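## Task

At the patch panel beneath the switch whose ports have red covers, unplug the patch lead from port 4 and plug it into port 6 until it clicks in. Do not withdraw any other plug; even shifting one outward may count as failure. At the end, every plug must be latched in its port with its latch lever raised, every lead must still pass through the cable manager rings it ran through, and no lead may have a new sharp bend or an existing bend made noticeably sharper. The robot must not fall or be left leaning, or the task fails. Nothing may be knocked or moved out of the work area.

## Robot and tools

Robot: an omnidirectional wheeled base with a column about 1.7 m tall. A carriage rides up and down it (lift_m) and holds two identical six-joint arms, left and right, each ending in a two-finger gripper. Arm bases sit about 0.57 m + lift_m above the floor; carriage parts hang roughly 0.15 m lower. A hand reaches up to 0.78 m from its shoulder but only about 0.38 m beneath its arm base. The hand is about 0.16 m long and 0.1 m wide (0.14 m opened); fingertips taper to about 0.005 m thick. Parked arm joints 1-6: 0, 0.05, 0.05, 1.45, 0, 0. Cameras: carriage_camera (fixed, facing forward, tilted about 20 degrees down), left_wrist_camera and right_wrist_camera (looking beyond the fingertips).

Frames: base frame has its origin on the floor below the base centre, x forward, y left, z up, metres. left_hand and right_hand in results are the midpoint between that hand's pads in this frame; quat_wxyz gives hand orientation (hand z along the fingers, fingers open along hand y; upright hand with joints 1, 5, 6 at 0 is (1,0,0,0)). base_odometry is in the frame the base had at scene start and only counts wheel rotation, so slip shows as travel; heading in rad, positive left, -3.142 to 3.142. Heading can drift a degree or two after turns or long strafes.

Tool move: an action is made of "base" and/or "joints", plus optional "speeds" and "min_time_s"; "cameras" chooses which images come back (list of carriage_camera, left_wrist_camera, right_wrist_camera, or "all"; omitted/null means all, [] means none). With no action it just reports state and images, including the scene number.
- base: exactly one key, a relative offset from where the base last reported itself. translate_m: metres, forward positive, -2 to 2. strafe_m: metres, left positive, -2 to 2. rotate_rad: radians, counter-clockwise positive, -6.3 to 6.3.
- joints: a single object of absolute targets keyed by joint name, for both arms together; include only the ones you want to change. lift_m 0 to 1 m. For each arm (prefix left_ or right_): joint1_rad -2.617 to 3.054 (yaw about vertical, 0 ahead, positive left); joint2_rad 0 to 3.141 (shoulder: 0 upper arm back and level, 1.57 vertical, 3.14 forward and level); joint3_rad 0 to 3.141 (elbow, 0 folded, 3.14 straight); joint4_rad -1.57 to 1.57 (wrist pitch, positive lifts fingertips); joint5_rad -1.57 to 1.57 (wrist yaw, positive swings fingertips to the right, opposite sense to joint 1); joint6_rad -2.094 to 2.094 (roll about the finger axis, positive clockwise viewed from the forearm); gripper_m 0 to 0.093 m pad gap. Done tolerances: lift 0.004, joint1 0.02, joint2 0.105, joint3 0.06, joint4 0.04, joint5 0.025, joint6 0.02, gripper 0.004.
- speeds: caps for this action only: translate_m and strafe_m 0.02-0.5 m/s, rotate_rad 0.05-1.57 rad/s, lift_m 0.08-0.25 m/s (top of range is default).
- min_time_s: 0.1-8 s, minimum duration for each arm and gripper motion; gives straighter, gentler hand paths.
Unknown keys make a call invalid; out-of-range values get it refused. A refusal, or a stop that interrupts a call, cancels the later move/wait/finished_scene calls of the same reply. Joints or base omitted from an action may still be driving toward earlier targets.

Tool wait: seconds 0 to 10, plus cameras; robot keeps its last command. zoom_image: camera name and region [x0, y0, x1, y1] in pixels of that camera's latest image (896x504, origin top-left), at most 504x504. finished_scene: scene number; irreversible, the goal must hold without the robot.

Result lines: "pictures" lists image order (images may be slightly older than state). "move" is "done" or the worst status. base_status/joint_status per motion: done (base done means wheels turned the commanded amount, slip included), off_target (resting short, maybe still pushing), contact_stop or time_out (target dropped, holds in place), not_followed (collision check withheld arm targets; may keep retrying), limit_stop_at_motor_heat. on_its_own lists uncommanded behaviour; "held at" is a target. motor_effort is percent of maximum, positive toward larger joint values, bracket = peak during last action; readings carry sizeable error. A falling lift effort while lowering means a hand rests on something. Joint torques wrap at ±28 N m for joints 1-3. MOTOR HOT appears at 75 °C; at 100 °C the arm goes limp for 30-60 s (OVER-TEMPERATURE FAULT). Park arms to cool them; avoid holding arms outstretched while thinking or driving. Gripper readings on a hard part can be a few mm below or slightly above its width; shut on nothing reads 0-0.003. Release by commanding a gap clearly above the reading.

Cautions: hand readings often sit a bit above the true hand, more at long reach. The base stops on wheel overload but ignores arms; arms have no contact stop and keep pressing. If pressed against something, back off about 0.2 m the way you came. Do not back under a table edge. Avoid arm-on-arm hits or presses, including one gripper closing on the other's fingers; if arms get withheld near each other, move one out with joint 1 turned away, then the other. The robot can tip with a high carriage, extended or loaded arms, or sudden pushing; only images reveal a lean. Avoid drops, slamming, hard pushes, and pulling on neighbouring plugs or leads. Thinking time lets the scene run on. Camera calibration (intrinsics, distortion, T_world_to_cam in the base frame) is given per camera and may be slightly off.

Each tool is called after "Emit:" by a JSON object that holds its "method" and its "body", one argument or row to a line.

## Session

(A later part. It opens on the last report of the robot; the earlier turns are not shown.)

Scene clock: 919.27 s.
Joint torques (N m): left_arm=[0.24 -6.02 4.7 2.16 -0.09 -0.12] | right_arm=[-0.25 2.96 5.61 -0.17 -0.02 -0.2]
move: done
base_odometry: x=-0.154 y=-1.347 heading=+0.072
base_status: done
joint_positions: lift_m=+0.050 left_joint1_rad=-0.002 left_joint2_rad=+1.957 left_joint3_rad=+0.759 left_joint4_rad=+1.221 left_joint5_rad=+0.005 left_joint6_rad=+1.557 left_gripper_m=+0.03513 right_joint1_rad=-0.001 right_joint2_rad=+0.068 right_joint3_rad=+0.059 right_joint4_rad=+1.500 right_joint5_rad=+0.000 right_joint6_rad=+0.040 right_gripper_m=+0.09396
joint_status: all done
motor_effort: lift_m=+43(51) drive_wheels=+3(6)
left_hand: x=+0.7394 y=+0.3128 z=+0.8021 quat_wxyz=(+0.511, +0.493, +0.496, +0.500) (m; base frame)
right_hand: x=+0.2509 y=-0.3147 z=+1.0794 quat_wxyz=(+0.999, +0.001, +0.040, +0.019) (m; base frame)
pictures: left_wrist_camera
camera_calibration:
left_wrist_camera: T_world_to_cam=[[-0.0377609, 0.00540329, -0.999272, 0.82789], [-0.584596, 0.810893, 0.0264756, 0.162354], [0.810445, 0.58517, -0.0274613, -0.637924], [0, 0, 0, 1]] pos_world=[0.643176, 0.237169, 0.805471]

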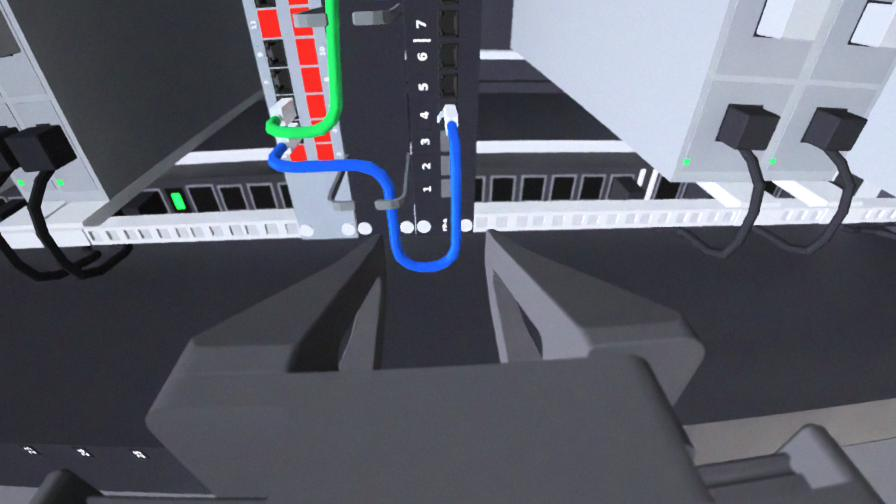

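Emit:
{"method": "move", "body": {
  "base": {"translate_m": 0.07},
  "joints": {"lift_m": 0.038},
  "speeds": {"translate_m": 0.05, "lift_m": 0.08},
  "cameras": ["left_wrist_camera"]
}}

Emit:
{"method": "zoom_image", "body": {
  "camera": "left_wrist_camera",
  "region": [340, 100, 540, 260]
}}

Scene clock: 957.43 s.
Joint torques (N m): left_arm=[0.28 -6.61 5.03 2.05 -0.07 -0.12] | right_arm=[-0.2 3.02 5.41 -0.2 0.02 -0.1]
move: done
base_odometry: x=-0.084 y=-1.342 heading=+0.073
base_status: done
joint_positions: lift_m=+0.038 left_joint1_rad=-0.002 left_joint2_rad=+1.963 left_joint3_rad=+0.755 left_joint4_rad=+1.228 left_joint5_rad=+0.004 left_joint6_rad=+1.559 left_gripper_m=+0.03513 right_joint1_rad=-0.001 right_joint2_rad=+0.068 right_joint3_rad=+0.060 right_joint4_rad=+1.500 right_joint5_rad=+0.000 right_joint6_rad=+0.040 right_gripper_m=+0.09396
joint_status: all done
motor_effort: lift_m=+36(38) drive_wheels=+10(12)
left_hand: x=+0.7389 y=+0.3129 z=+0.7879 quat_wxyz=(+0.509, +0.494, +0.497, +0.500) (m; base frame)
right_hand: x=+0.2505 y=-0.3147 z=+1.0681 quat_wxyz=(+0.999, +0.001, +0.039, +0.019) (m; base frame)
pictures: left_wrist_camera
camera_calibration:
left_wrist_camera: T_world_to_cam=[[-0.0407715, 0.00763583, -0.999139, 0.81508], [-0.585181, 0.810345, 0.0300722, 0.160168], [0.809877, 0.585903, -0.0285706, -0.636923], [0, 0, 0, 1]] pos_world=[0.642789, 0.237161, 0.791365]

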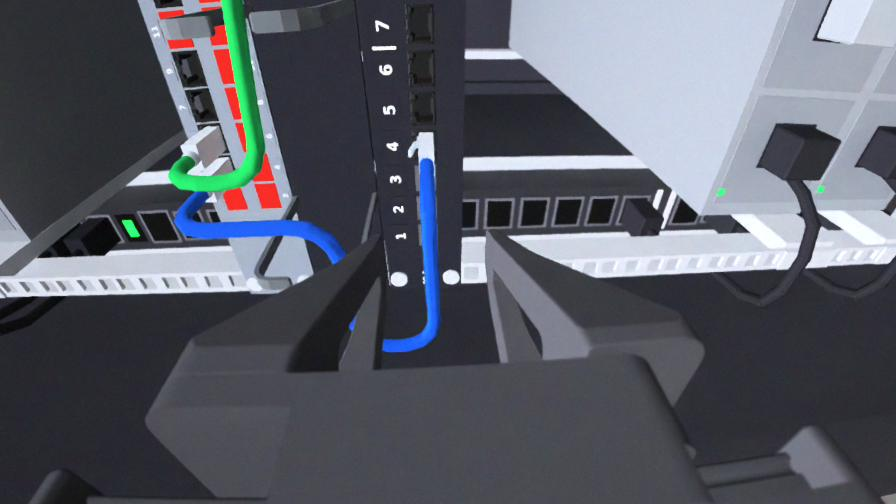

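Scaled by 2.520 from the camera's 896x504 image, which has a finer 1280x720 frame.

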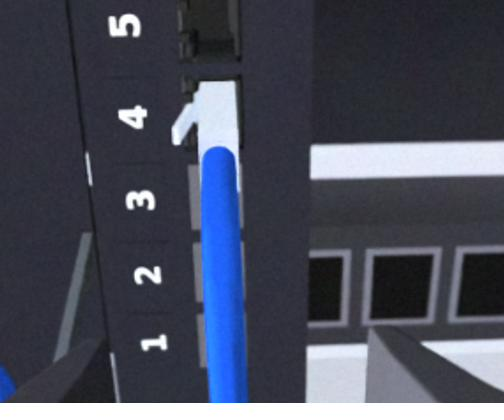

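Emit:
{"method": "move", "body": {
  "joints": {"lift_m": 0.041},
  "speeds": {"lift_m": 0.08},
  "cameras": ["carriage_camera", "left_wrist_camera"]
}}

Emit:
{"method": "zoom_image", "body": {
  "camera": "carriage_camera",
  "region": [250, 190, 420, 310]
}}

Scene clock: 1051.43 s.
Joint torques (N m): left_arm=[0.18 -6.65 4.98 2.07 -0.07 -0.12] | right_arm=[-0.1 3.07 5.55 -0.22 0 -0.12]
move: done
base_odometry: x=-0.084 y=-1.342 heading=+0.073
base_status: not commanded
joint_positions: lift_m=+0.041 left_joint1_rad=-0.002 left_joint2_rad=+1.964 left_joint3_rad=+0.755 left_joint4_rad=+1.231 left_joint5_rad=+0.004 left_joint6_rad=+1.559 left_gripper_m=+0.03513 right_joint1_rad=-0.001 right_joint2_rad=+0.068 right_joint3_rad=+0.060 right_joint4_rad=+1.500 right_joint5_rad=+0.000 right_joint6_rad=+0.040 right_gripper_m=+0.09396
joint_status: all done
motor_effort: lift_m=+44(49) drive_wheels=+12(12)
left_hand: x=+0.7389 y=+0.3129 z=+0.7909 quat_wxyz=(+0.510, +0.493, +0.496, +0.501) (m; base frame)
right_hand: x=+0.2505 y=-0.3147 z=+1.0705 quat_wxyz=(+0.999, +0.001, +0.039, +0.019) (m; base frame)
pictures: carriage_camera, left_wrist_camera
camera_calibration:
carriage_camera: T_world_to_cam=[[-0.031539, -0.999314, -0.0194245, 0.0231334], [-0.335851, 0.0288998, -0.941472, 1.04627], [0.941387, -0.0231694, -0.336532, 0.209297], [0, 0, 0, 1]] pos_world=[0.155091, -0.00227023, 1.05592]
left_wrist_camera: T_world_to_cam=[[-0.0377068, 0.00801112, -0.999257, 0.815817], [-0.585254, 0.810347, 0.0285811, 0.16131], [0.809973, 0.585896, -0.0258671, -0.639041], [0, 0, 0, 1]] pos_world=[0.642776, 0.237159, 0.79407]

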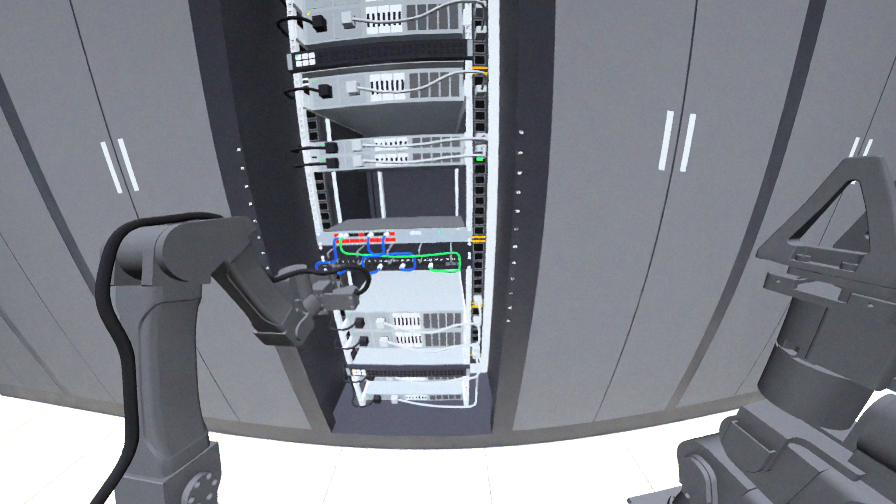

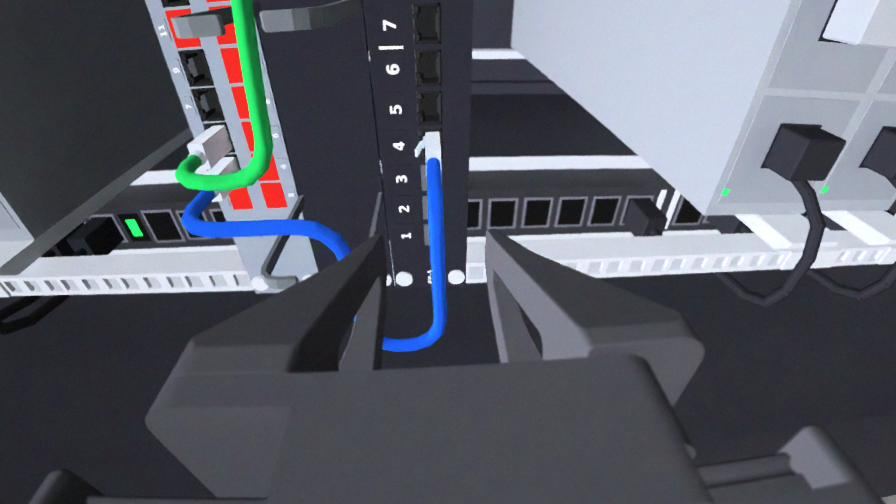

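Scaled by 2.965 from the camera's 896x504 image, which has a finer 1280x720 frame.

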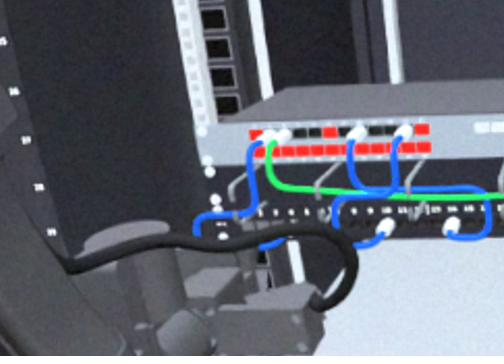

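Emit:
{"method": "zoom_image", "body": {
  "camera": "carriage_camera",
  "region": [680, 130, 896, 504]
}}

Scaled by 1.348 from the camera's 896x504 image, which has a finer 1280x720 frame.

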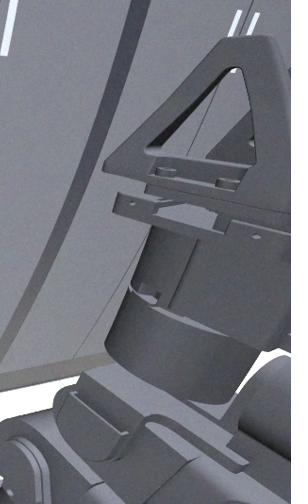

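Emit:
{"method": "move", "body": {
  "base": {"translate_m": 0.03},
  "speeds": {"translate_m": 0.05},
  "cameras": ["left_wrist_camera"]
}}

Emit:
{"method": "zoom_image", "body": {
  "camera": "left_wrist_camera",
  "region": [340, 100, 540, 260]
}}

Scene clock: 1113.57 s.
Joint torques (N m): left_arm=[0.17 -6.63 5.03 2.03 -0.07 -0.12] | right_arm=[-0.18 2.77 5.53 -0.22 -0.02 -0.14]
move: done
base_odometry: x=-0.055 y=-1.339 heading=+0.074
base_status: done
joint_positions: lift_m=+0.041 left_joint1_rad=-0.002 left_joint2_rad=+1.964 left_joint3_rad=+0.755 left_joint4_rad=+1.231 left_joint5_rad=+0.004 left_joint6_rad=+1.559 left_gripper_m=+0.03513 right_joint1_rad=-0.001 right_joint2_rad=+0.068 right_joint3_rad=+0.060 right_joint4_rad=+1.502 right_joint5_rad=+0.000 right_joint6_rad=+0.040 right_gripper_m=+0.09396
joint_status: not commanded
motor_effort: lift_m=+44(44) drive_wheels=-7(18)
left_hand: x=+0.7389 y=+0.3129 z=+0.7909 quat_wxyz=(+0.510, +0.493, +0.496, +0.501) (m; base frame)
right_hand: x=+0.2501 y=-0.3147 z=+1.0705 quat_wxyz=(+0.999, +0.001, +0.038, +0.019) (m; base frame)
pictures: left_wrist_camera
camera_calibration:
left_wrist_camera: T_world_to_cam=[[-0.0377068, 0.00801112, -0.999257, 0.815817], [-0.585254, 0.810347, 0.0285811, 0.16131], [0.809973, 0.585896, -0.0258671, -0.639041], [0, 0, 0, 1]] pos_world=[0.642776, 0.237159, 0.79407]

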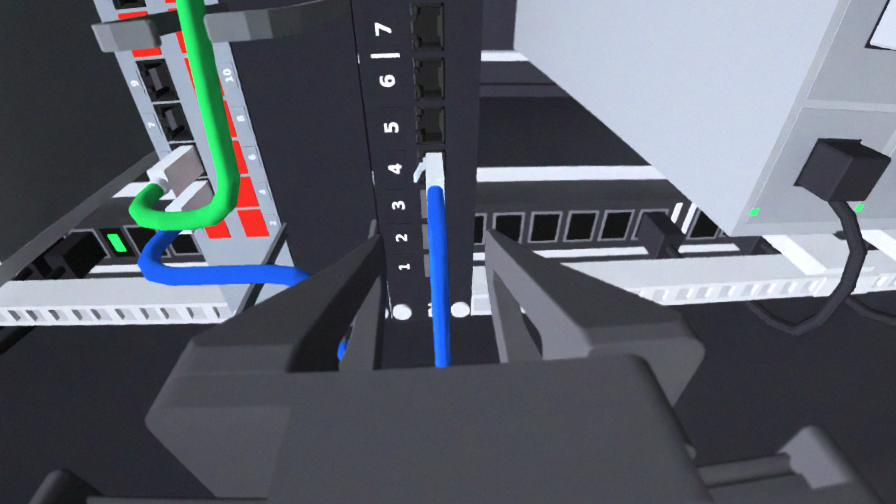

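Scaled by 2.520 from the camera's 896x504 image, which has a finer 1280x720 frame.

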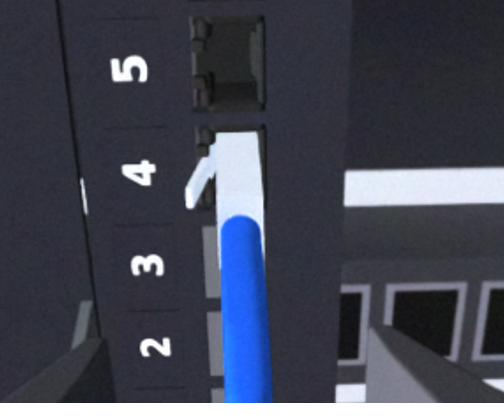

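Emit:
{"method": "move", "body": {
  "base": {"strafe_m": -0.008},
  "speeds": {"strafe_m": 0.03},
  "cameras": ["left_wrist_camera"]
}}

Emit:
{"method": "zoom_image", "body": {
  "camera": "left_wrist_camera",
  "region": [340, 100, 540, 260]
}}

Scene clock: 1181.63 s.
Joint torques (N m): left_arm=[0.09 -6.75 4.98 2.04 -0.07 -0.12] | right_arm=[-0.06 2.93 5.27 -0.2 -0.01 -0.17]
move: done
base_odometry: x=-0.054 y=-1.347 heading=+0.075
base_status: done
joint_positions: lift_m=+0.041 left_joint1_rad=-0.001 left_joint2_rad=+1.964 left_joint3_rad=+0.755 left_joint4_rad=+1.231 left_joint5_rad=+0.004 left_joint6_rad=+1.559 left_gripper_m=+0.03513 right_joint1_rad=-0.001 right_joint2_rad=+0.068 right_joint3_rad=+0.060 right_joint4_rad=+1.502 right_joint5_rad=+0.001 right_joint6_rad=+0.040 right_gripper_m=+0.09396
joint_status: not commanded
motor_effort: lift_m=+44(44) drive_wheels=+8(9)
left_hand: x=+0.7389 y=+0.3136 z=+0.7909 quat_wxyz=(+0.509, +0.493, +0.496, +0.502) (m; base frame)
right_hand: x=+0.2503 y=-0.3147 z=+1.0705 quat_wxyz=(+0.999, +0.001, +0.039, +0.019) (m; base frame)
pictures: left_wrist_camera
camera_calibration:
left_wrist_camera: T_world_to_cam=[[-0.03772, 0.00793835, -0.999257, 0.815842], [-0.58676, 0.809256, 0.028578, 0.162111], [0.808882, 0.587402, -0.0258672, -0.639132], [0, 0, 0, 1]] pos_world=[0.642876, 0.237762, 0.79407]

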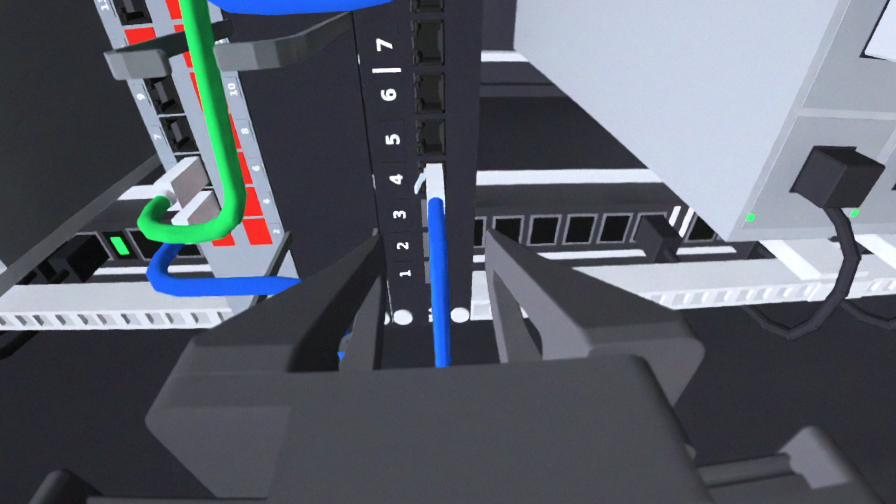

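Scaled by 2.520 from the camera's 896x504 image, which has a finer 1280x720 frame.

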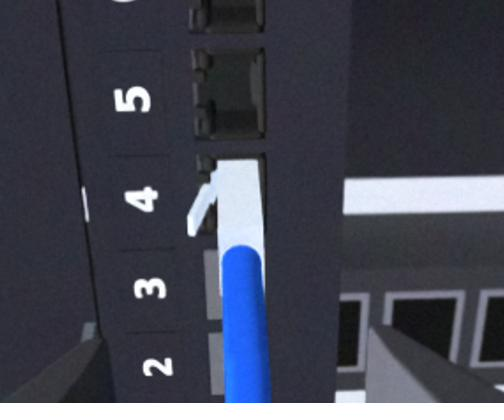

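Emit:
{"method": "move", "body": {
  "base": {"translate_m": -0.15},
  "speeds": {"translate_m": 0.1},
  "cameras": ["left_wrist_camera"]
}}

Emit:
{"method": "move", "body": {
  "joints": {"left_joint1_rad": 0.0, "left_joint2_rad": 1.356, "left_joint3_rad": 0.805, "left_joint4_rad": 0.551, "left_joint5_rad": 1.5, "left_joint6_rad": 0.0, "left_gripper_m": 0.015},
  "min_time_s": 3,
  "cameras": ["carriage_camera"]
}}

Emit:
{"method": "zoom_image", "body": {
  "camera": "carriage_camera",
  "region": [280, 150, 480, 290]
}}

Scene clock: 1341.53 s.
Joint torques (N m): left_arm=[0.09 -6.56 5 2.04 -0.07 -0.12] | right_arm=[-0.14 2.91 5.45 -0.19 0 -0.14]
move: done
base_odometry: x=-0.203 y=-1.358 heading=+0.075
base_status: done
joint_positions: lift_m=+0.041 left_joint1_rad=-0.001 left_joint2_rad=+1.964 left_joint3_rad=+0.755 left_joint4_rad=+1.231 left_joint5_rad=+0.004 left_joint6_rad=+1.559 left_gripper_m=+0.03513 right_joint1_rad=-0.001 right_joint2_rad=+0.068 right_joint3_rad=+0.060 right_joint4_rad=+1.500 right_joint5_rad=+0.000 right_joint6_rad=+0.040 right_gripper_m=+0.09396
joint_status: not commanded
motor_effort: lift_m=+44(44) drive_wheels=-1(12)
left_hand: x=+0.7389 y=+0.3136 z=+0.7908 quat_wxyz=(+0.509, +0.493, +0.496, +0.502) (m; base frame)
right_hand: x=+0.2506 y=-0.3147 z=+1.0705 quat_wxyz=(+0.999, +0.001, +0.040, +0.019) (m; base frame)
pictures: left_wrist_camera
camera_calibration:
left_wrist_camera: T_world_to_cam=[[-0.0382221, 0.00794276, -0.999238, 0.816147], [-0.586788, 0.809226, 0.0288777, 0.161899], [0.808838, 0.587444, -0.0262696, -0.638797], [0, 0, 0, 1]] pos_world=[0.642878, 0.237762, 0.794069]

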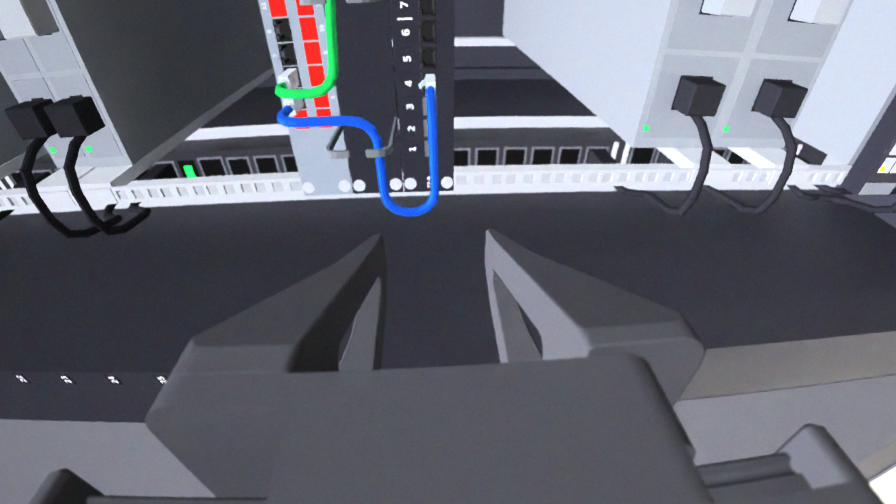

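Scene clock: 1344.87 s.
Joint torques (N m): left_arm=[0.12 -5.76 9.25 1.36 0.15 -0.29] | right_arm=[-0.23 2.96 5.37 -0.22 0 -0.14]
move: done
base_odometry: x=-0.203 y=-1.358 heading=+0.075
base_status: not commanded
joint_positions: lift_m=+0.041 left_joint1_rad=-0.001 left_joint2_rad=+1.381 left_joint3_rad=+0.776 left_joint4_rad=+0.555 left_joint5_rad=+1.490 left_joint6_rad=+0.013 left_gripper_m=+0.01513 right_joint1_rad=-0.001 right_joint2_rad=+0.068 right_joint3_rad=+0.060 right_joint4_rad=+1.500 right_joint5_rad=+0.000 right_joint6_rad=+0.040 right_gripper_m=+0.09396
joint_status: all done
motor_effort: lift_m=+44(44) drive_wheels=-1(3)
left_hand: x=+0.5225 y=+0.1431 z=+0.9141 quat_wxyz=(+0.510, +0.471, +0.530, -0.488) (m; base frame)
right_hand: x=+0.2506 y=-0.3147 z=+1.0705 quat_wxyz=(+0.999, +0.001, +0.040, +0.019) (m; base frame)
pictures: carriage_camera
camera_calibration:
carriage_camera: T_world_to_cam=[[-0.031539, -0.999314, -0.0194245, 0.0231334], [-0.335851, 0.0288998, -0.941472, 1.04627], [0.941387, -0.0231694, -0.336532, 0.209297], [0, 0, 0, 1]] pos_world=[0.155091, -0.00227023, 1.05592]

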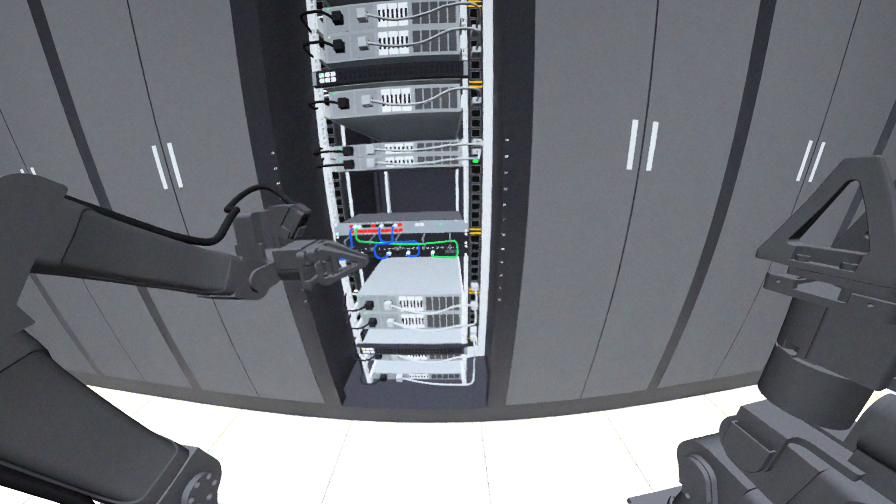

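Scaled by 2.520 from the camera's 896x504 image, which has a finer 1280x720 frame.

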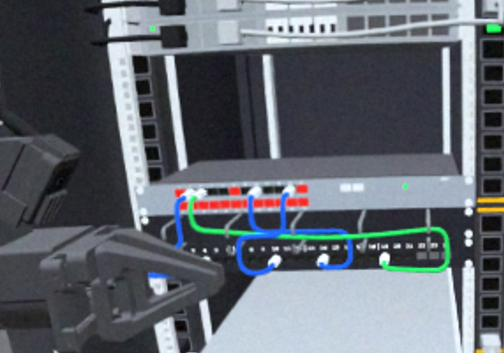

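Emit:
{"method": "move", "body": {
  "joints": {"left_joint6_rad": 1.57, "left_gripper_m": 0.022},
  "min_time_s": 2.5,
  "cameras": ["carriage_camera"]
}}

Scene clock: 1401.03 s.
Joint torques (N m): left_arm=[0.03 -3.86 6.57 1.39 0.03 -0.19] | right_arm=[-0.14 3.02 5.56 -0.18 0.01 -0.16]
move: not_followed
base_odometry: x=-0.203 y=-1.358 heading=+0.075
base_status: not commanded
joint_positions: lift_m=+0.041 left_joint1_rad=-0.001 left_joint2_rad=+1.381 left_joint3_rad=+0.776 left_joint4_rad=+0.553 left_joint5_rad=+1.492 left_joint6_rad=+0.117 left_gripper_m=+0.02186 right_joint1_rad=-0.001 right_joint2_rad=+0.068 right_joint3_rad=+0.060 right_joint4_rad=+1.500 right_joint5_rad=+0.000 right_joint6_rad=+0.040 right_gripper_m=+0.09396
joint_status: left_joint6_rad not_followed (moved +0.104 of +1.557); the others done
motor_effort: lift_m=+44(44) drive_wheels=-1(2)
left_hand: x=+0.5222 y=+0.1430 z=+0.9141 quat_wxyz=(+0.533, +0.498, +0.504, -0.462) (m; base frame)
right_hand: x=+0.2506 y=-0.3147 z=+1.0705 quat_wxyz=(+0.999, +0.001, +0.040, +0.019) (m; base frame)
pictures: carriage_camera
joint command not followed: on one or more control steps a check withheld the commanded joint targets of the left arm, and it was not sent them on those steps. On the call's last step the targets were still withheld.
cause: the commanded joint targets, or the way to them, would bring two parts of the arm too close to each other (its wrist (the part past joint 4) and its wrist camera, with left_joint5_rad and left_joint6_rad between them).
camera_calibration:
carriage_camera: T_world_to_cam=[[-0.031539, -0.999314, -0.0194245, 0.0231334], [-0.335851, 0.0288998, -0.941472, 1.04627], [0.941387, -0.0231694, -0.336532, 0.209297], [0, 0, 0, 1]] pos_world=[0.155091, -0.00227023, 1.05592]

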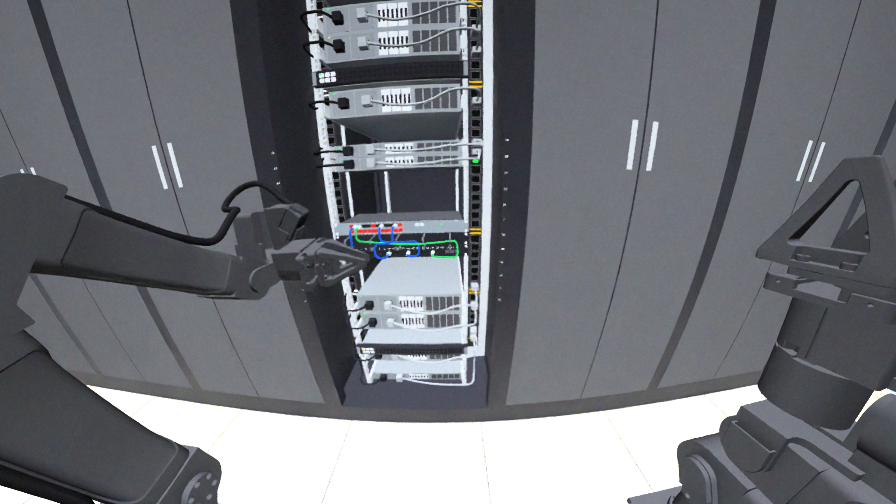

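Emit:
{"method": "zoom_image", "body": {
  "camera": "carriage_camera",
  "region": [200, 170, 400, 310]
}}

Emit:
{"method": "move", "body": {
  "joints": {"left_joint5_rad": 0.8, "left_joint6_rad": 0.0},
  "min_time_s": 2.0,
  "cameras": ["carriage_camera"]
}}

Emit:
{"method": "move", "body": {
  "joints": {"left_joint6_rad": 1.57},
  "min_time_s": 2.5,
  "cameras": ["carriage_camera"]
}}

Emit:
{"method": "zoom_image", "body": {
  "camera": "carriage_camera",
  "region": [200, 150, 420, 310]
}}

Scaled by 2.520 from the camera's 896x504 image, which has a finer 1280x720 frame.

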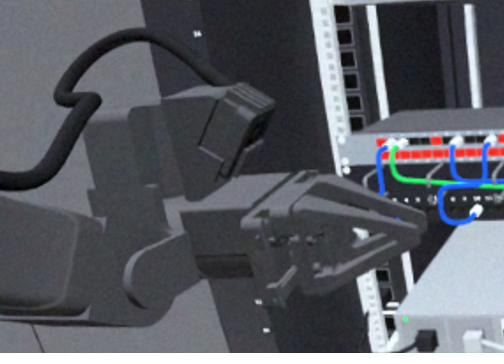

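Scene clock: 1413.20 s.
Joint torques (N m): left_arm=[0.12 -6.08 9.55 1.79 -0.1 -0.26] | right_arm=[-0.27 2.88 5.52 -0.16 -0.01 -0.14]
move: done
base_odometry: x=-0.203 y=-1.358 heading=+0.075
base_status: not commanded
joint_positions: lift_m=+0.041 left_joint1_rad=-0.001 left_joint2_rad=+1.381 left_joint3_rad=+0.776 left_joint4_rad=+0.552 left_joint5_rad=+0.810 left_joint6_rad=+0.013 left_gripper_m=+0.02187 right_joint1_rad=-0.001 right_joint2_rad=+0.068 right_joint3_rad=+0.060 right_joint4_rad=+1.500 right_joint5_rad=+0.000 right_joint6_rad=+0.040 right_gripper_m=+0.09396
joint_status: all done
motor_effort: lift_m=+44(44) drive_wheels=+0(3)
left_hand: x=+0.6271 y=+0.1899 z=+0.9085 quat_wxyz=(+0.634, +0.276, +0.665, -0.282) (m; base frame)
right_hand: x=+0.2506 y=-0.3147 z=+1.0705 quat_wxyz=(+0.999, +0.001, +0.040, +0.019) (m; base frame)
pictures: carriage_camera
held back during your reply time (left arm), on 90 control steps: two parts of the arm were too close to each other, or the arm's last command would have brought them too close.
led back after a hold (left arm): the arm was led back toward your command in small steps, so it may still be short of it.
joint command not followed: on one or more control steps a check withheld the commanded joint targets of the left arm, and it was not sent them on those steps.
cause: the commanded joint targets, or the way to them, would bring two parts of the arm too close to each other (its wrist (the part past joint 4) and its wrist camera, with left_joint5_rad and left_joint6_rad between them).
camera_calibration:
carriage_camera: T_world_to_cam=[[-0.031539, -0.999314, -0.0194245, 0.0231334], [-0.335851, 0.0288998, -0.941472, 1.04627], [0.941387, -0.0231694, -0.336532, 0.209297], [0, 0, 0, 1]] pos_world=[0.155091, -0.00227023, 1.05592]

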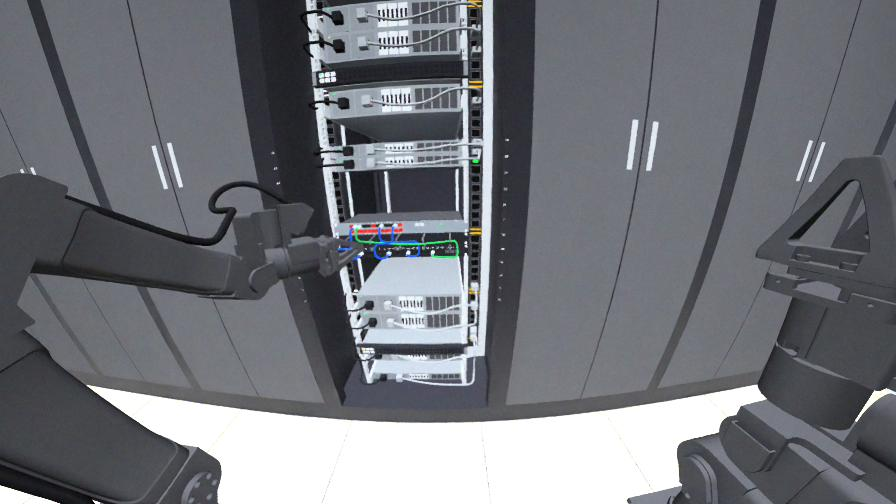

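Scene clock: 1416.10 s.
Joint torques (N m): left_arm=[0.1 -6.04 9.48 1.72 -0.07 -0.07] | right_arm=[-0.29 2.99 5.45 -0.23 0.01 -0.11]
move: done
base_odometry: x=-0.203 y=-1.358 heading=+0.075
base_status: not commanded
joint_positions: lift_m=+0.041 left_joint1_rad=-0.001 left_joint2_rad=+1.381 left_joint3_rad=+0.776 left_joint4_rad=+0.551 left_joint5_rad=+0.808 left_joint6_rad=+1.557 left_gripper_m=+0.02187 right_joint1_rad=-0.001 right_joint2_rad=+0.068 right_joint3_rad=+0.060 right_joint4_rad=+1.500 right_joint5_rad=+0.000 right_joint6_rad=+0.040 right_gripper_m=+0.09396
joint_status: all done
motor_effort: lift_m=+44(44) drive_wheels=+0(3)
left_hand: x=+0.6273 y=+0.1901 z=+0.9083 quat_wxyz=(+0.651, +0.661, +0.285, +0.241) (m; base frame)
right_hand: x=+0.2506 y=-0.3147 z=+1.0705 quat_wxyz=(+0.999, +0.001, +0.040, +0.019) (m; base frame)
pictures: carriage_camera
camera_calibration:
carriage_camera: T_world_to_cam=[[-0.031539, -0.999314, -0.0194245, 0.0231334], [-0.335851, 0.0288998, -0.941472, 1.04627], [0.941387, -0.0231694, -0.336532, 0.209297], [0, 0, 0, 1]] pos_world=[0.155091, -0.00227023, 1.05592]

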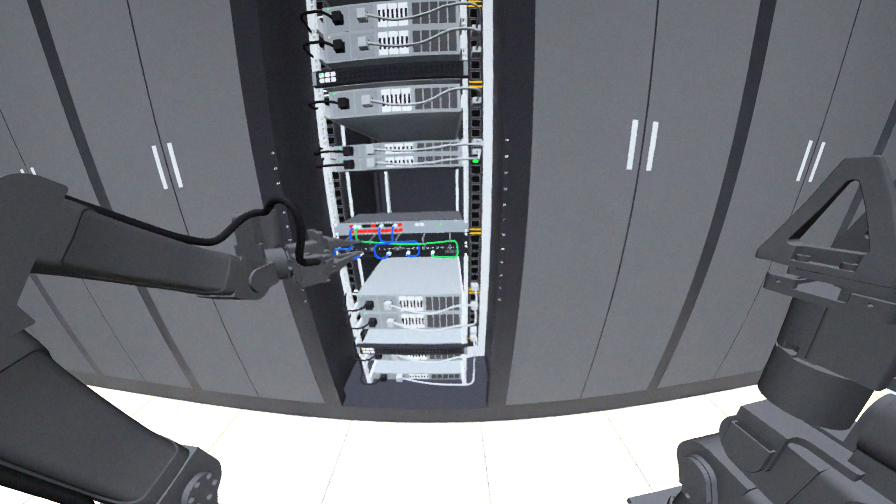

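Scaled by 2.291 from the camera's 896x504 image, which has a finer 1280x720 frame.

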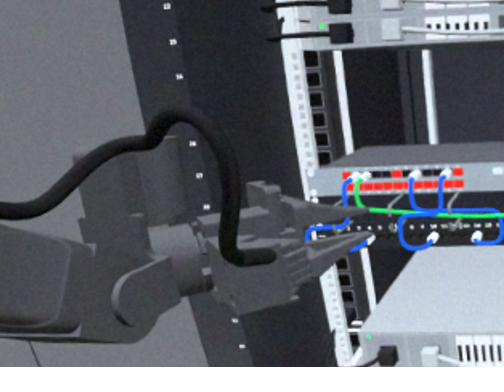

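Emit:
{"method": "move", "body": {
  "joints": {"left_joint1_rad": 0.0, "left_joint2_rad": 1.998, "left_joint3_rad": 0.755, "left_joint4_rad": 1.303, "left_joint5_rad": 0.0, "left_joint6_rad": 1.57, "left_gripper_m": 0.022},
  "min_time_s": 3.0,
  "cameras": ["carriage_camera", "left_wrist_camera"]
}}

Scene clock: 1528.03 s.
Joint torques (N m): left_arm=[0.13 -6.17 4.6 2.14 -0.15 -0.12] | right_arm=[-0.14 2.99 5.39 -0.21 -0.03 -0.12]
move: done
base_odometry: x=-0.203 y=-1.358 heading=+0.075
base_status: not commanded
joint_positions: lift_m=+0.041 left_joint1_rad=-0.001 left_joint2_rad=+1.986 left_joint3_rad=+0.762 left_joint4_rad=+1.284 left_joint5_rad=+0.010 left_joint6_rad=+1.559 left_gripper_m=+0.02187 right_joint1_rad=-0.001 right_joint2_rad=+0.068 right_joint3_rad=+0.060 right_joint4_rad=+1.500 right_joint5_rad=+0.000 right_joint6_rad=+0.040 right_gripper_m=+0.09396
joint_status: all done
motor_effort: lift_m=+44(44) drive_wheels=+0(3)
left_hand: x=+0.7406 y=+0.3125 z=+0.7954 quat_wxyz=(+0.520, +0.485, +0.485, +0.509) (m; base frame)
right_hand: x=+0.2506 y=-0.3147 z=+1.0705 quat_wxyz=(+0.999, +0.001, +0.040, +0.019) (m; base frame)
pictures: carriage_camera, left_wrist_camera
camera_calibration:
carriage_camera: T_world_to_cam=[[-0.031539, -0.999314, -0.0194245, 0.0231334], [-0.335851, 0.0288998, -0.941472, 1.04627], [0.941387, -0.0231694, -0.336532, 0.209297], [0, 0, 0, 1]] pos_world=[0.155091, -0.00227023, 1.05592]
left_wrist_camera: T_world_to_cam=[[-0.000738971, 0.00753035, -0.999971, 0.793696], [-0.582132, 0.813068, 0.00655306, 0.176846], [0.813094, 0.58212, 0.00378282, -0.664844], [0, 0, 0, 1]] pos_world=[0.644115, 0.237254, 0.795029]

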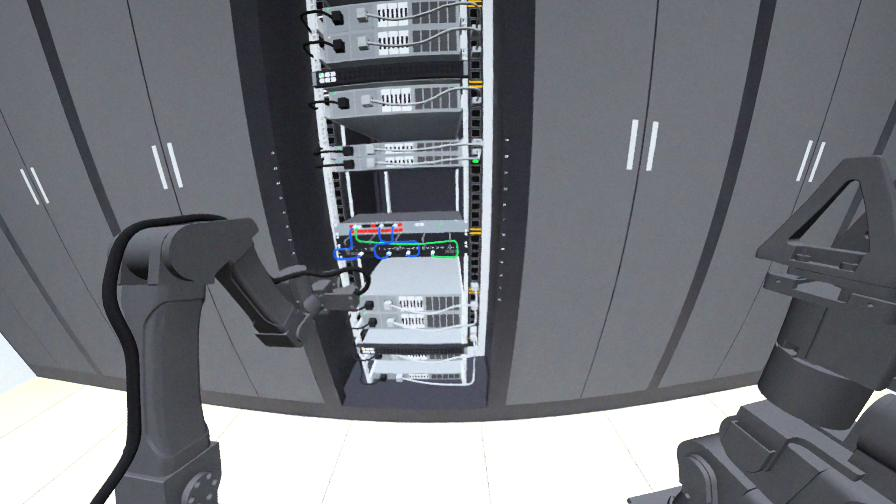

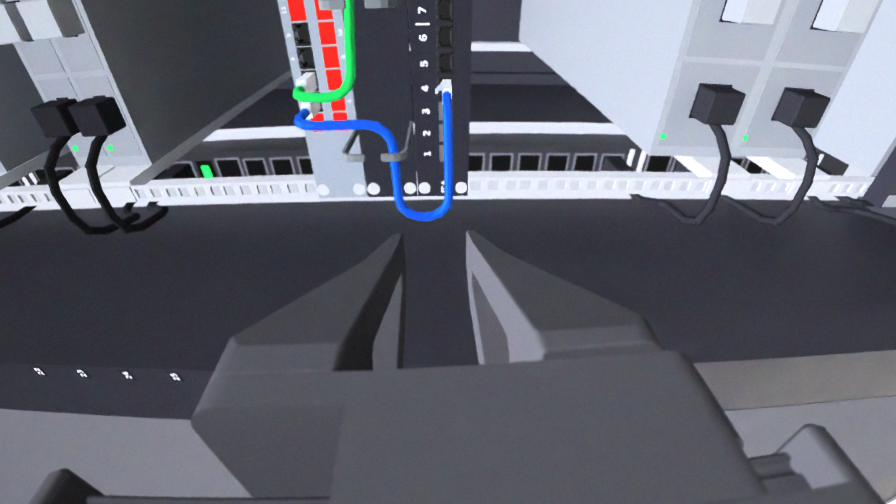

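Emit:
{"method": "zoom_image", "body": {
  "camera": "left_wrist_camera",
  "region": [330, 40, 530, 240]
}}

Scaled by 2.520 from the camera's 896x504 image, which has a finer 1280x720 frame.

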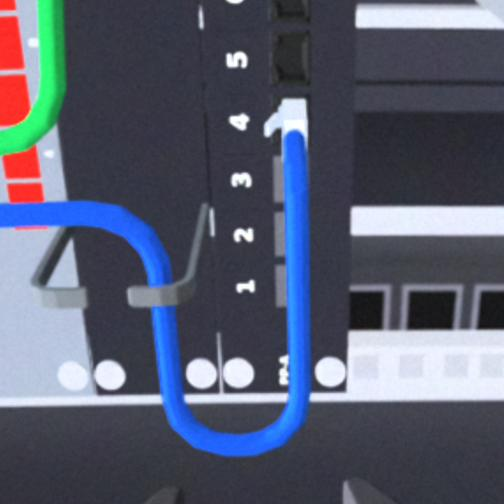

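Emit:
{"method": "move", "body": {
  "base": {"translate_m": 0.14},
  "speeds": {"translate_m": 0.1},
  "joints": {"left_joint5_rad": -0.01},
  "cameras": ["left_wrist_camera"]
}}

Emit:
{"method": "zoom_image", "body": {
  "camera": "left_wrist_camera",
  "region": [330, 60, 530, 260]
}}

Scene clock: 1573.27 s.
Joint torques (N m): left_arm=[0.16 -6.22 4.56 2.06 -0.11 -0.12] | right_arm=[-0.2 2.82 5.29 -0.19 0.03 -0.12]
move: done
base_odometry: x=-0.064 y=-1.348 heading=+0.073
base_status: done
joint_positions: lift_m=+0.041 left_joint1_rad=-0.001 left_joint2_rad=+1.987 left_joint3_rad=+0.761 left_joint4_rad=+1.290 left_joint5_rad=-0.002 left_joint6_rad=+1.559 left_gripper_m=+0.02187 right_joint1_rad=-0.001 right_joint2_rad=+0.068 right_joint3_rad=+0.060 right_joint4_rad=+1.500 right_joint5_rad=+0.000 right_joint6_rad=+0.040 right_gripper_m=+0.09396
joint_status: all done
motor_effort: lift_m=+44(44) drive_wheels=-7(9)
left_hand: x=+0.7405 y=+0.3146 z=+0.7962 quat_wxyz=(+0.518, +0.481, +0.487, +0.513) (m; base frame)
right_hand: x=+0.2506 y=-0.3147 z=+1.0705 quat_wxyz=(+0.999, +0.001, +0.040, +0.019) (m; base frame)
pictures: left_wrist_camera
camera_calibration:
left_wrist_camera: T_world_to_cam=[[0.00376658, 0.00718548, -0.999967, 0.791369], [-0.592046, 0.805897, 0.00356088, 0.187033], [0.805896, 0.592013, 0.00728961, -0.666523], [0, 0, 0, 1]] pos_world=[0.644899, 0.238174, 0.795536]

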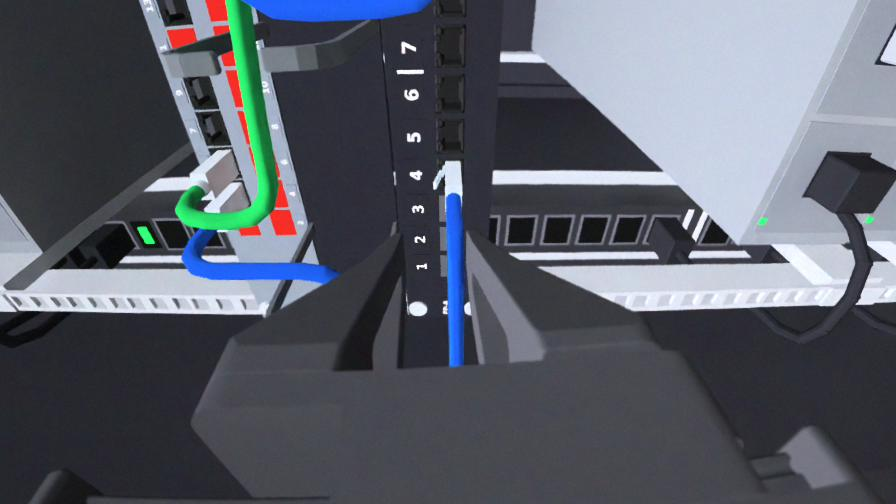

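Scaled by 2.520 from the camera's 896x504 image, which has a finer 1280x720 frame.

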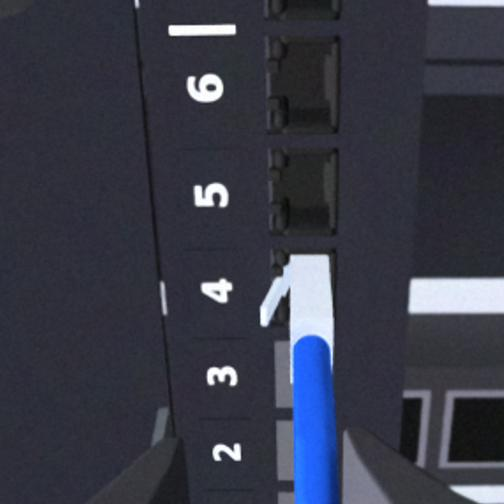

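Emit:
{"method": "move", "body": {
  "base": {"translate_m": 0.025},
  "speeds": {"translate_m": 0.05, "lift_m": 0.08},
  "joints": {"lift_m": 0.038},
  "cameras": ["left_wrist_camera"]
}}

Emit:
{"method": "zoom_image", "body": {
  "camera": "left_wrist_camera",
  "region": [340, 100, 540, 300]
}}

Scene clock: 1627.10 s.
Joint torques (N m): left_arm=[0.16 -6.28 4.79 2.01 -0.09 -0.11] | right_arm=[-0.16 2.89 5.57 -0.17 0.01 -0.14]
move: done
base_odometry: x=-0.039 y=-1.347 heading=+0.072
base_status: done
joint_positions: lift_m=+0.038 left_joint1_rad=-0.001 left_joint2_rad=+1.989 left_joint3_rad=+0.759 left_joint4_rad=+1.293 left_joint5_rad=-0.004 left_joint6_rad=+1.559 left_gripper_m=+0.02187 right_joint1_rad=-0.001 right_joint2_rad=+0.068 right_joint3_rad=+0.060 right_joint4_rad=+1.502 right_joint5_rad=+0.000 right_joint6_rad=+0.040 right_gripper_m=+0.09396
joint_status: all done
motor_effort: lift_m=+35(36) drive_wheels=-5(13)
left_hand: x=+0.7401 y=+0.3149 z=+0.7933 quat_wxyz=(+0.518, +0.480, +0.487, +0.513) (m; base frame)
right_hand: x=+0.2503 y=-0.3147 z=+1.0682 quat_wxyz=(+0.999, +0.001, +0.039, +0.019) (m; base frame)
pictures: left_wrist_camera
camera_calibration:
left_wrist_camera: T_world_to_cam=[[0.00331494, 0.00711451, -0.999969, 0.788679], [-0.593254, 0.805007, 0.00376075, 0.187618], [0.805009, 0.593223, 0.00688926, -0.665721], [0, 0, 0, 1]] pos_world=[0.644602, 0.238277, 0.792535]

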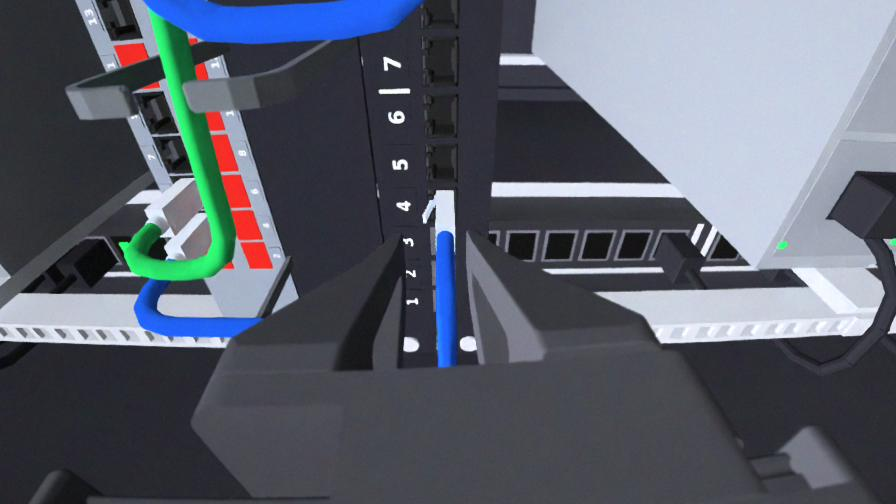

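Scaled by 2.520 from the camera's 896x504 image, which has a finer 1280x720 frame.

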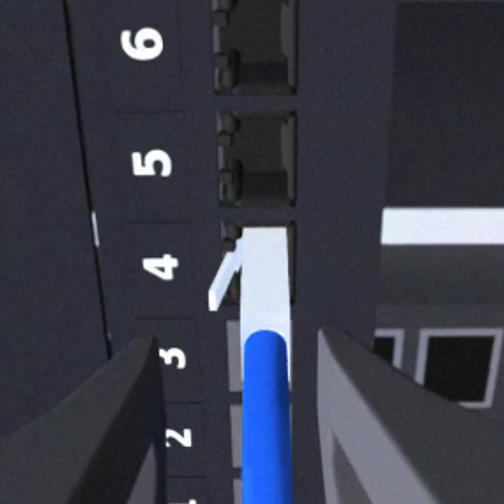

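Emit:
{"method": "zoom_image", "body": {
  "camera": "left_wrist_camera",
  "region": [360, 0, 500, 140]
}}

Emit:
{"method": "zoom_image", "body": {
  "camera": "left_wrist_camera",
  "region": [360, 100, 500, 240]
}}

Scaled by 3.600 from the camera's 896x504 image, which has a finer 1280x720 frame.

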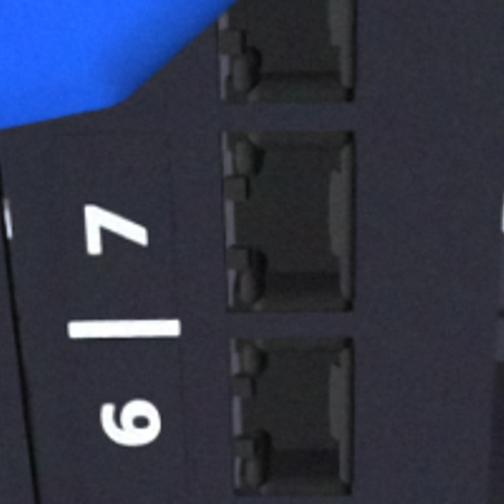

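Scaled by 3.600 from the camera's 896x504 image, which has a finer 1280x720 frame.

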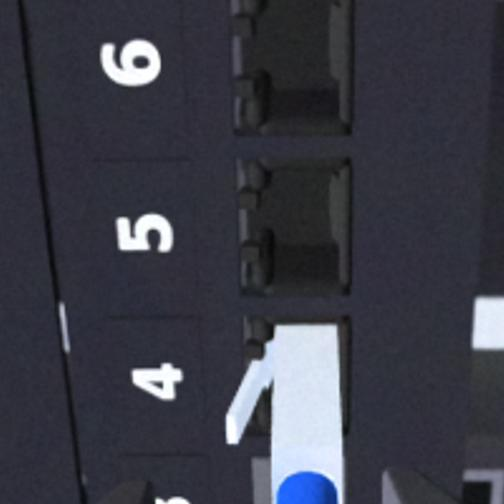

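Emit:
{"method": "move", "body": {
  "joints": {"left_joint1_rad": -0.008},
  "min_time_s": 1.0,
  "cameras": ["left_wrist_camera"]
}}

Emit:
{"method": "zoom_image", "body": {
  "camera": "left_wrist_camera",
  "region": [380, 140, 500, 260]
}}

Scene clock: 1720.87 s.
Joint torques (N m): left_arm=[-0.61 -6.32 4.78 2.05 -0.1 -0.11] | right_arm=[-0.2 2.92 5.52 -0.19 0.02 -0.13]
move: done
base_odometry: x=-0.039 y=-1.347 heading=+0.072
base_status: not commanded
joint_positions: lift_m=+0.038 left_joint1_rad=-0.001 left_joint2_rad=+1.989 left_joint3_rad=+0.759 left_joint4_rad=+1.293 left_joint5_rad=-0.004 left_joint6_rad=+1.559 left_gripper_m=+0.02187 right_joint1_rad=-0.001 right_joint2_rad=+0.068 right_joint3_rad=+0.060 right_joint4_rad=+1.502 right_joint5_rad=+0.000 right_joint6_rad=+0.040 right_gripper_m=+0.09396
joint_status: all done
motor_effort: lift_m=+35(35) drive_wheels=-6(8)
left_hand: x=+0.7401 y=+0.3149 z=+0.7933 quat_wxyz=(+0.518, +0.480, +0.487, +0.513) (m; base frame)
right_hand: x=+0.2503 y=-0.3147 z=+1.0682 quat_wxyz=(+0.999, +0.001, +0.039, +0.019) (m; base frame)
pictures: left_wrist_camera
camera_calibration:
left_wrist_camera: T_world_to_cam=[[0.00331494, 0.00711451, -0.999969, 0.788679], [-0.593254, 0.805007, 0.00376075, 0.187618], [0.805009, 0.593223, 0.00688926, -0.665721], [0, 0, 0, 1]] pos_world=[0.644602, 0.238277, 0.792535]

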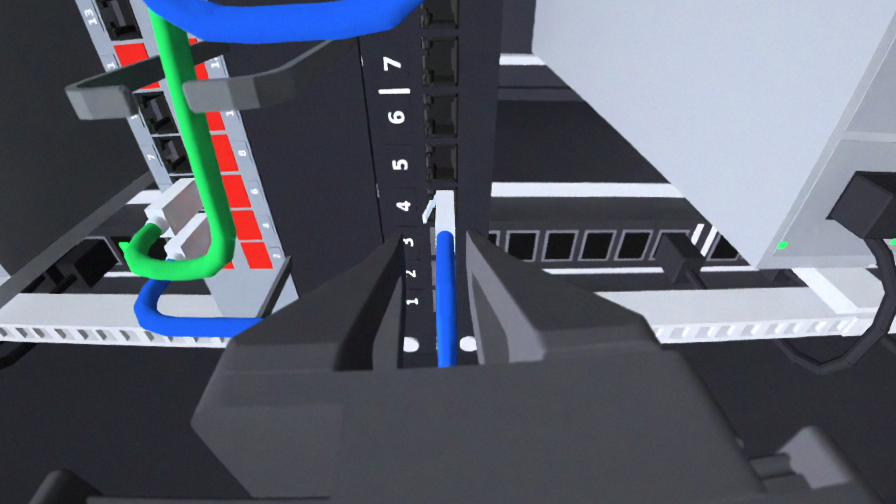

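Scaled by 4.200 from the camera's 896x504 image, which has a finer 1280x720 frame.

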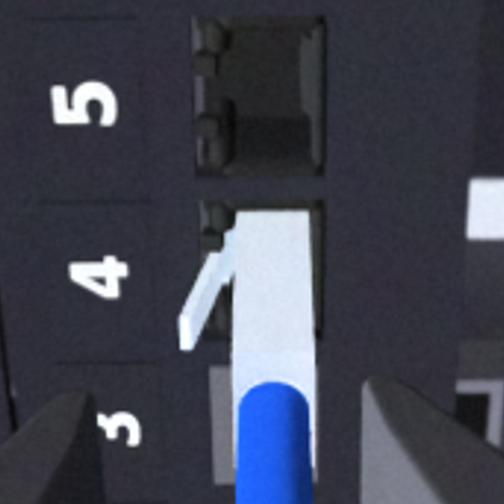

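Emit:
{"method": "move", "body": {
  "joints": {"left_joint1_rad": -0.016},
  "min_time_s": 1.0,
  "cameras": []
}}

Scene clock: 1731.67 s.
Joint torques (N m): left_arm=[-0.76 -6.34 4.78 2.05 -0.1 -0.11] | right_arm=[-0.1 2.99 5.67 -0.21 0.02 -0.13]
move: done
base_odometry: x=-0.039 y=-1.347 heading=+0.072
base_status: not commanded
joint_positions: lift_m=+0.038 left_joint1_rad=-0.008 left_joint2_rad=+1.989 left_joint3_rad=+0.759 left_joint4_rad=+1.293 left_joint5_rad=-0.004 left_joint6_rad=+1.559 left_gripper_m=+0.02187 right_joint1_rad=-0.001 right_joint2_rad=+0.068 right_joint3_rad=+0.060 right_joint4_rad=+1.502 right_joint5_rad=+0.000 right_joint6_rad=+0.040 right_gripper_m=+0.09396
joint_status: all done
motor_effort: lift_m=+35(35) drive_wheels=-8(8)
left_hand: x=+0.7401 y=+0.3114 z=+0.7933 quat_wxyz=(+0.520, +0.482, +0.486, +0.512) (m; base frame)
right_hand: x=+0.2503 y=-0.3147 z=+1.0682 quat_wxyz=(+0.999, +0.001, +0.039, +0.019) (m; base frame)
pictures: none
No camera images: "cameras" was empty.


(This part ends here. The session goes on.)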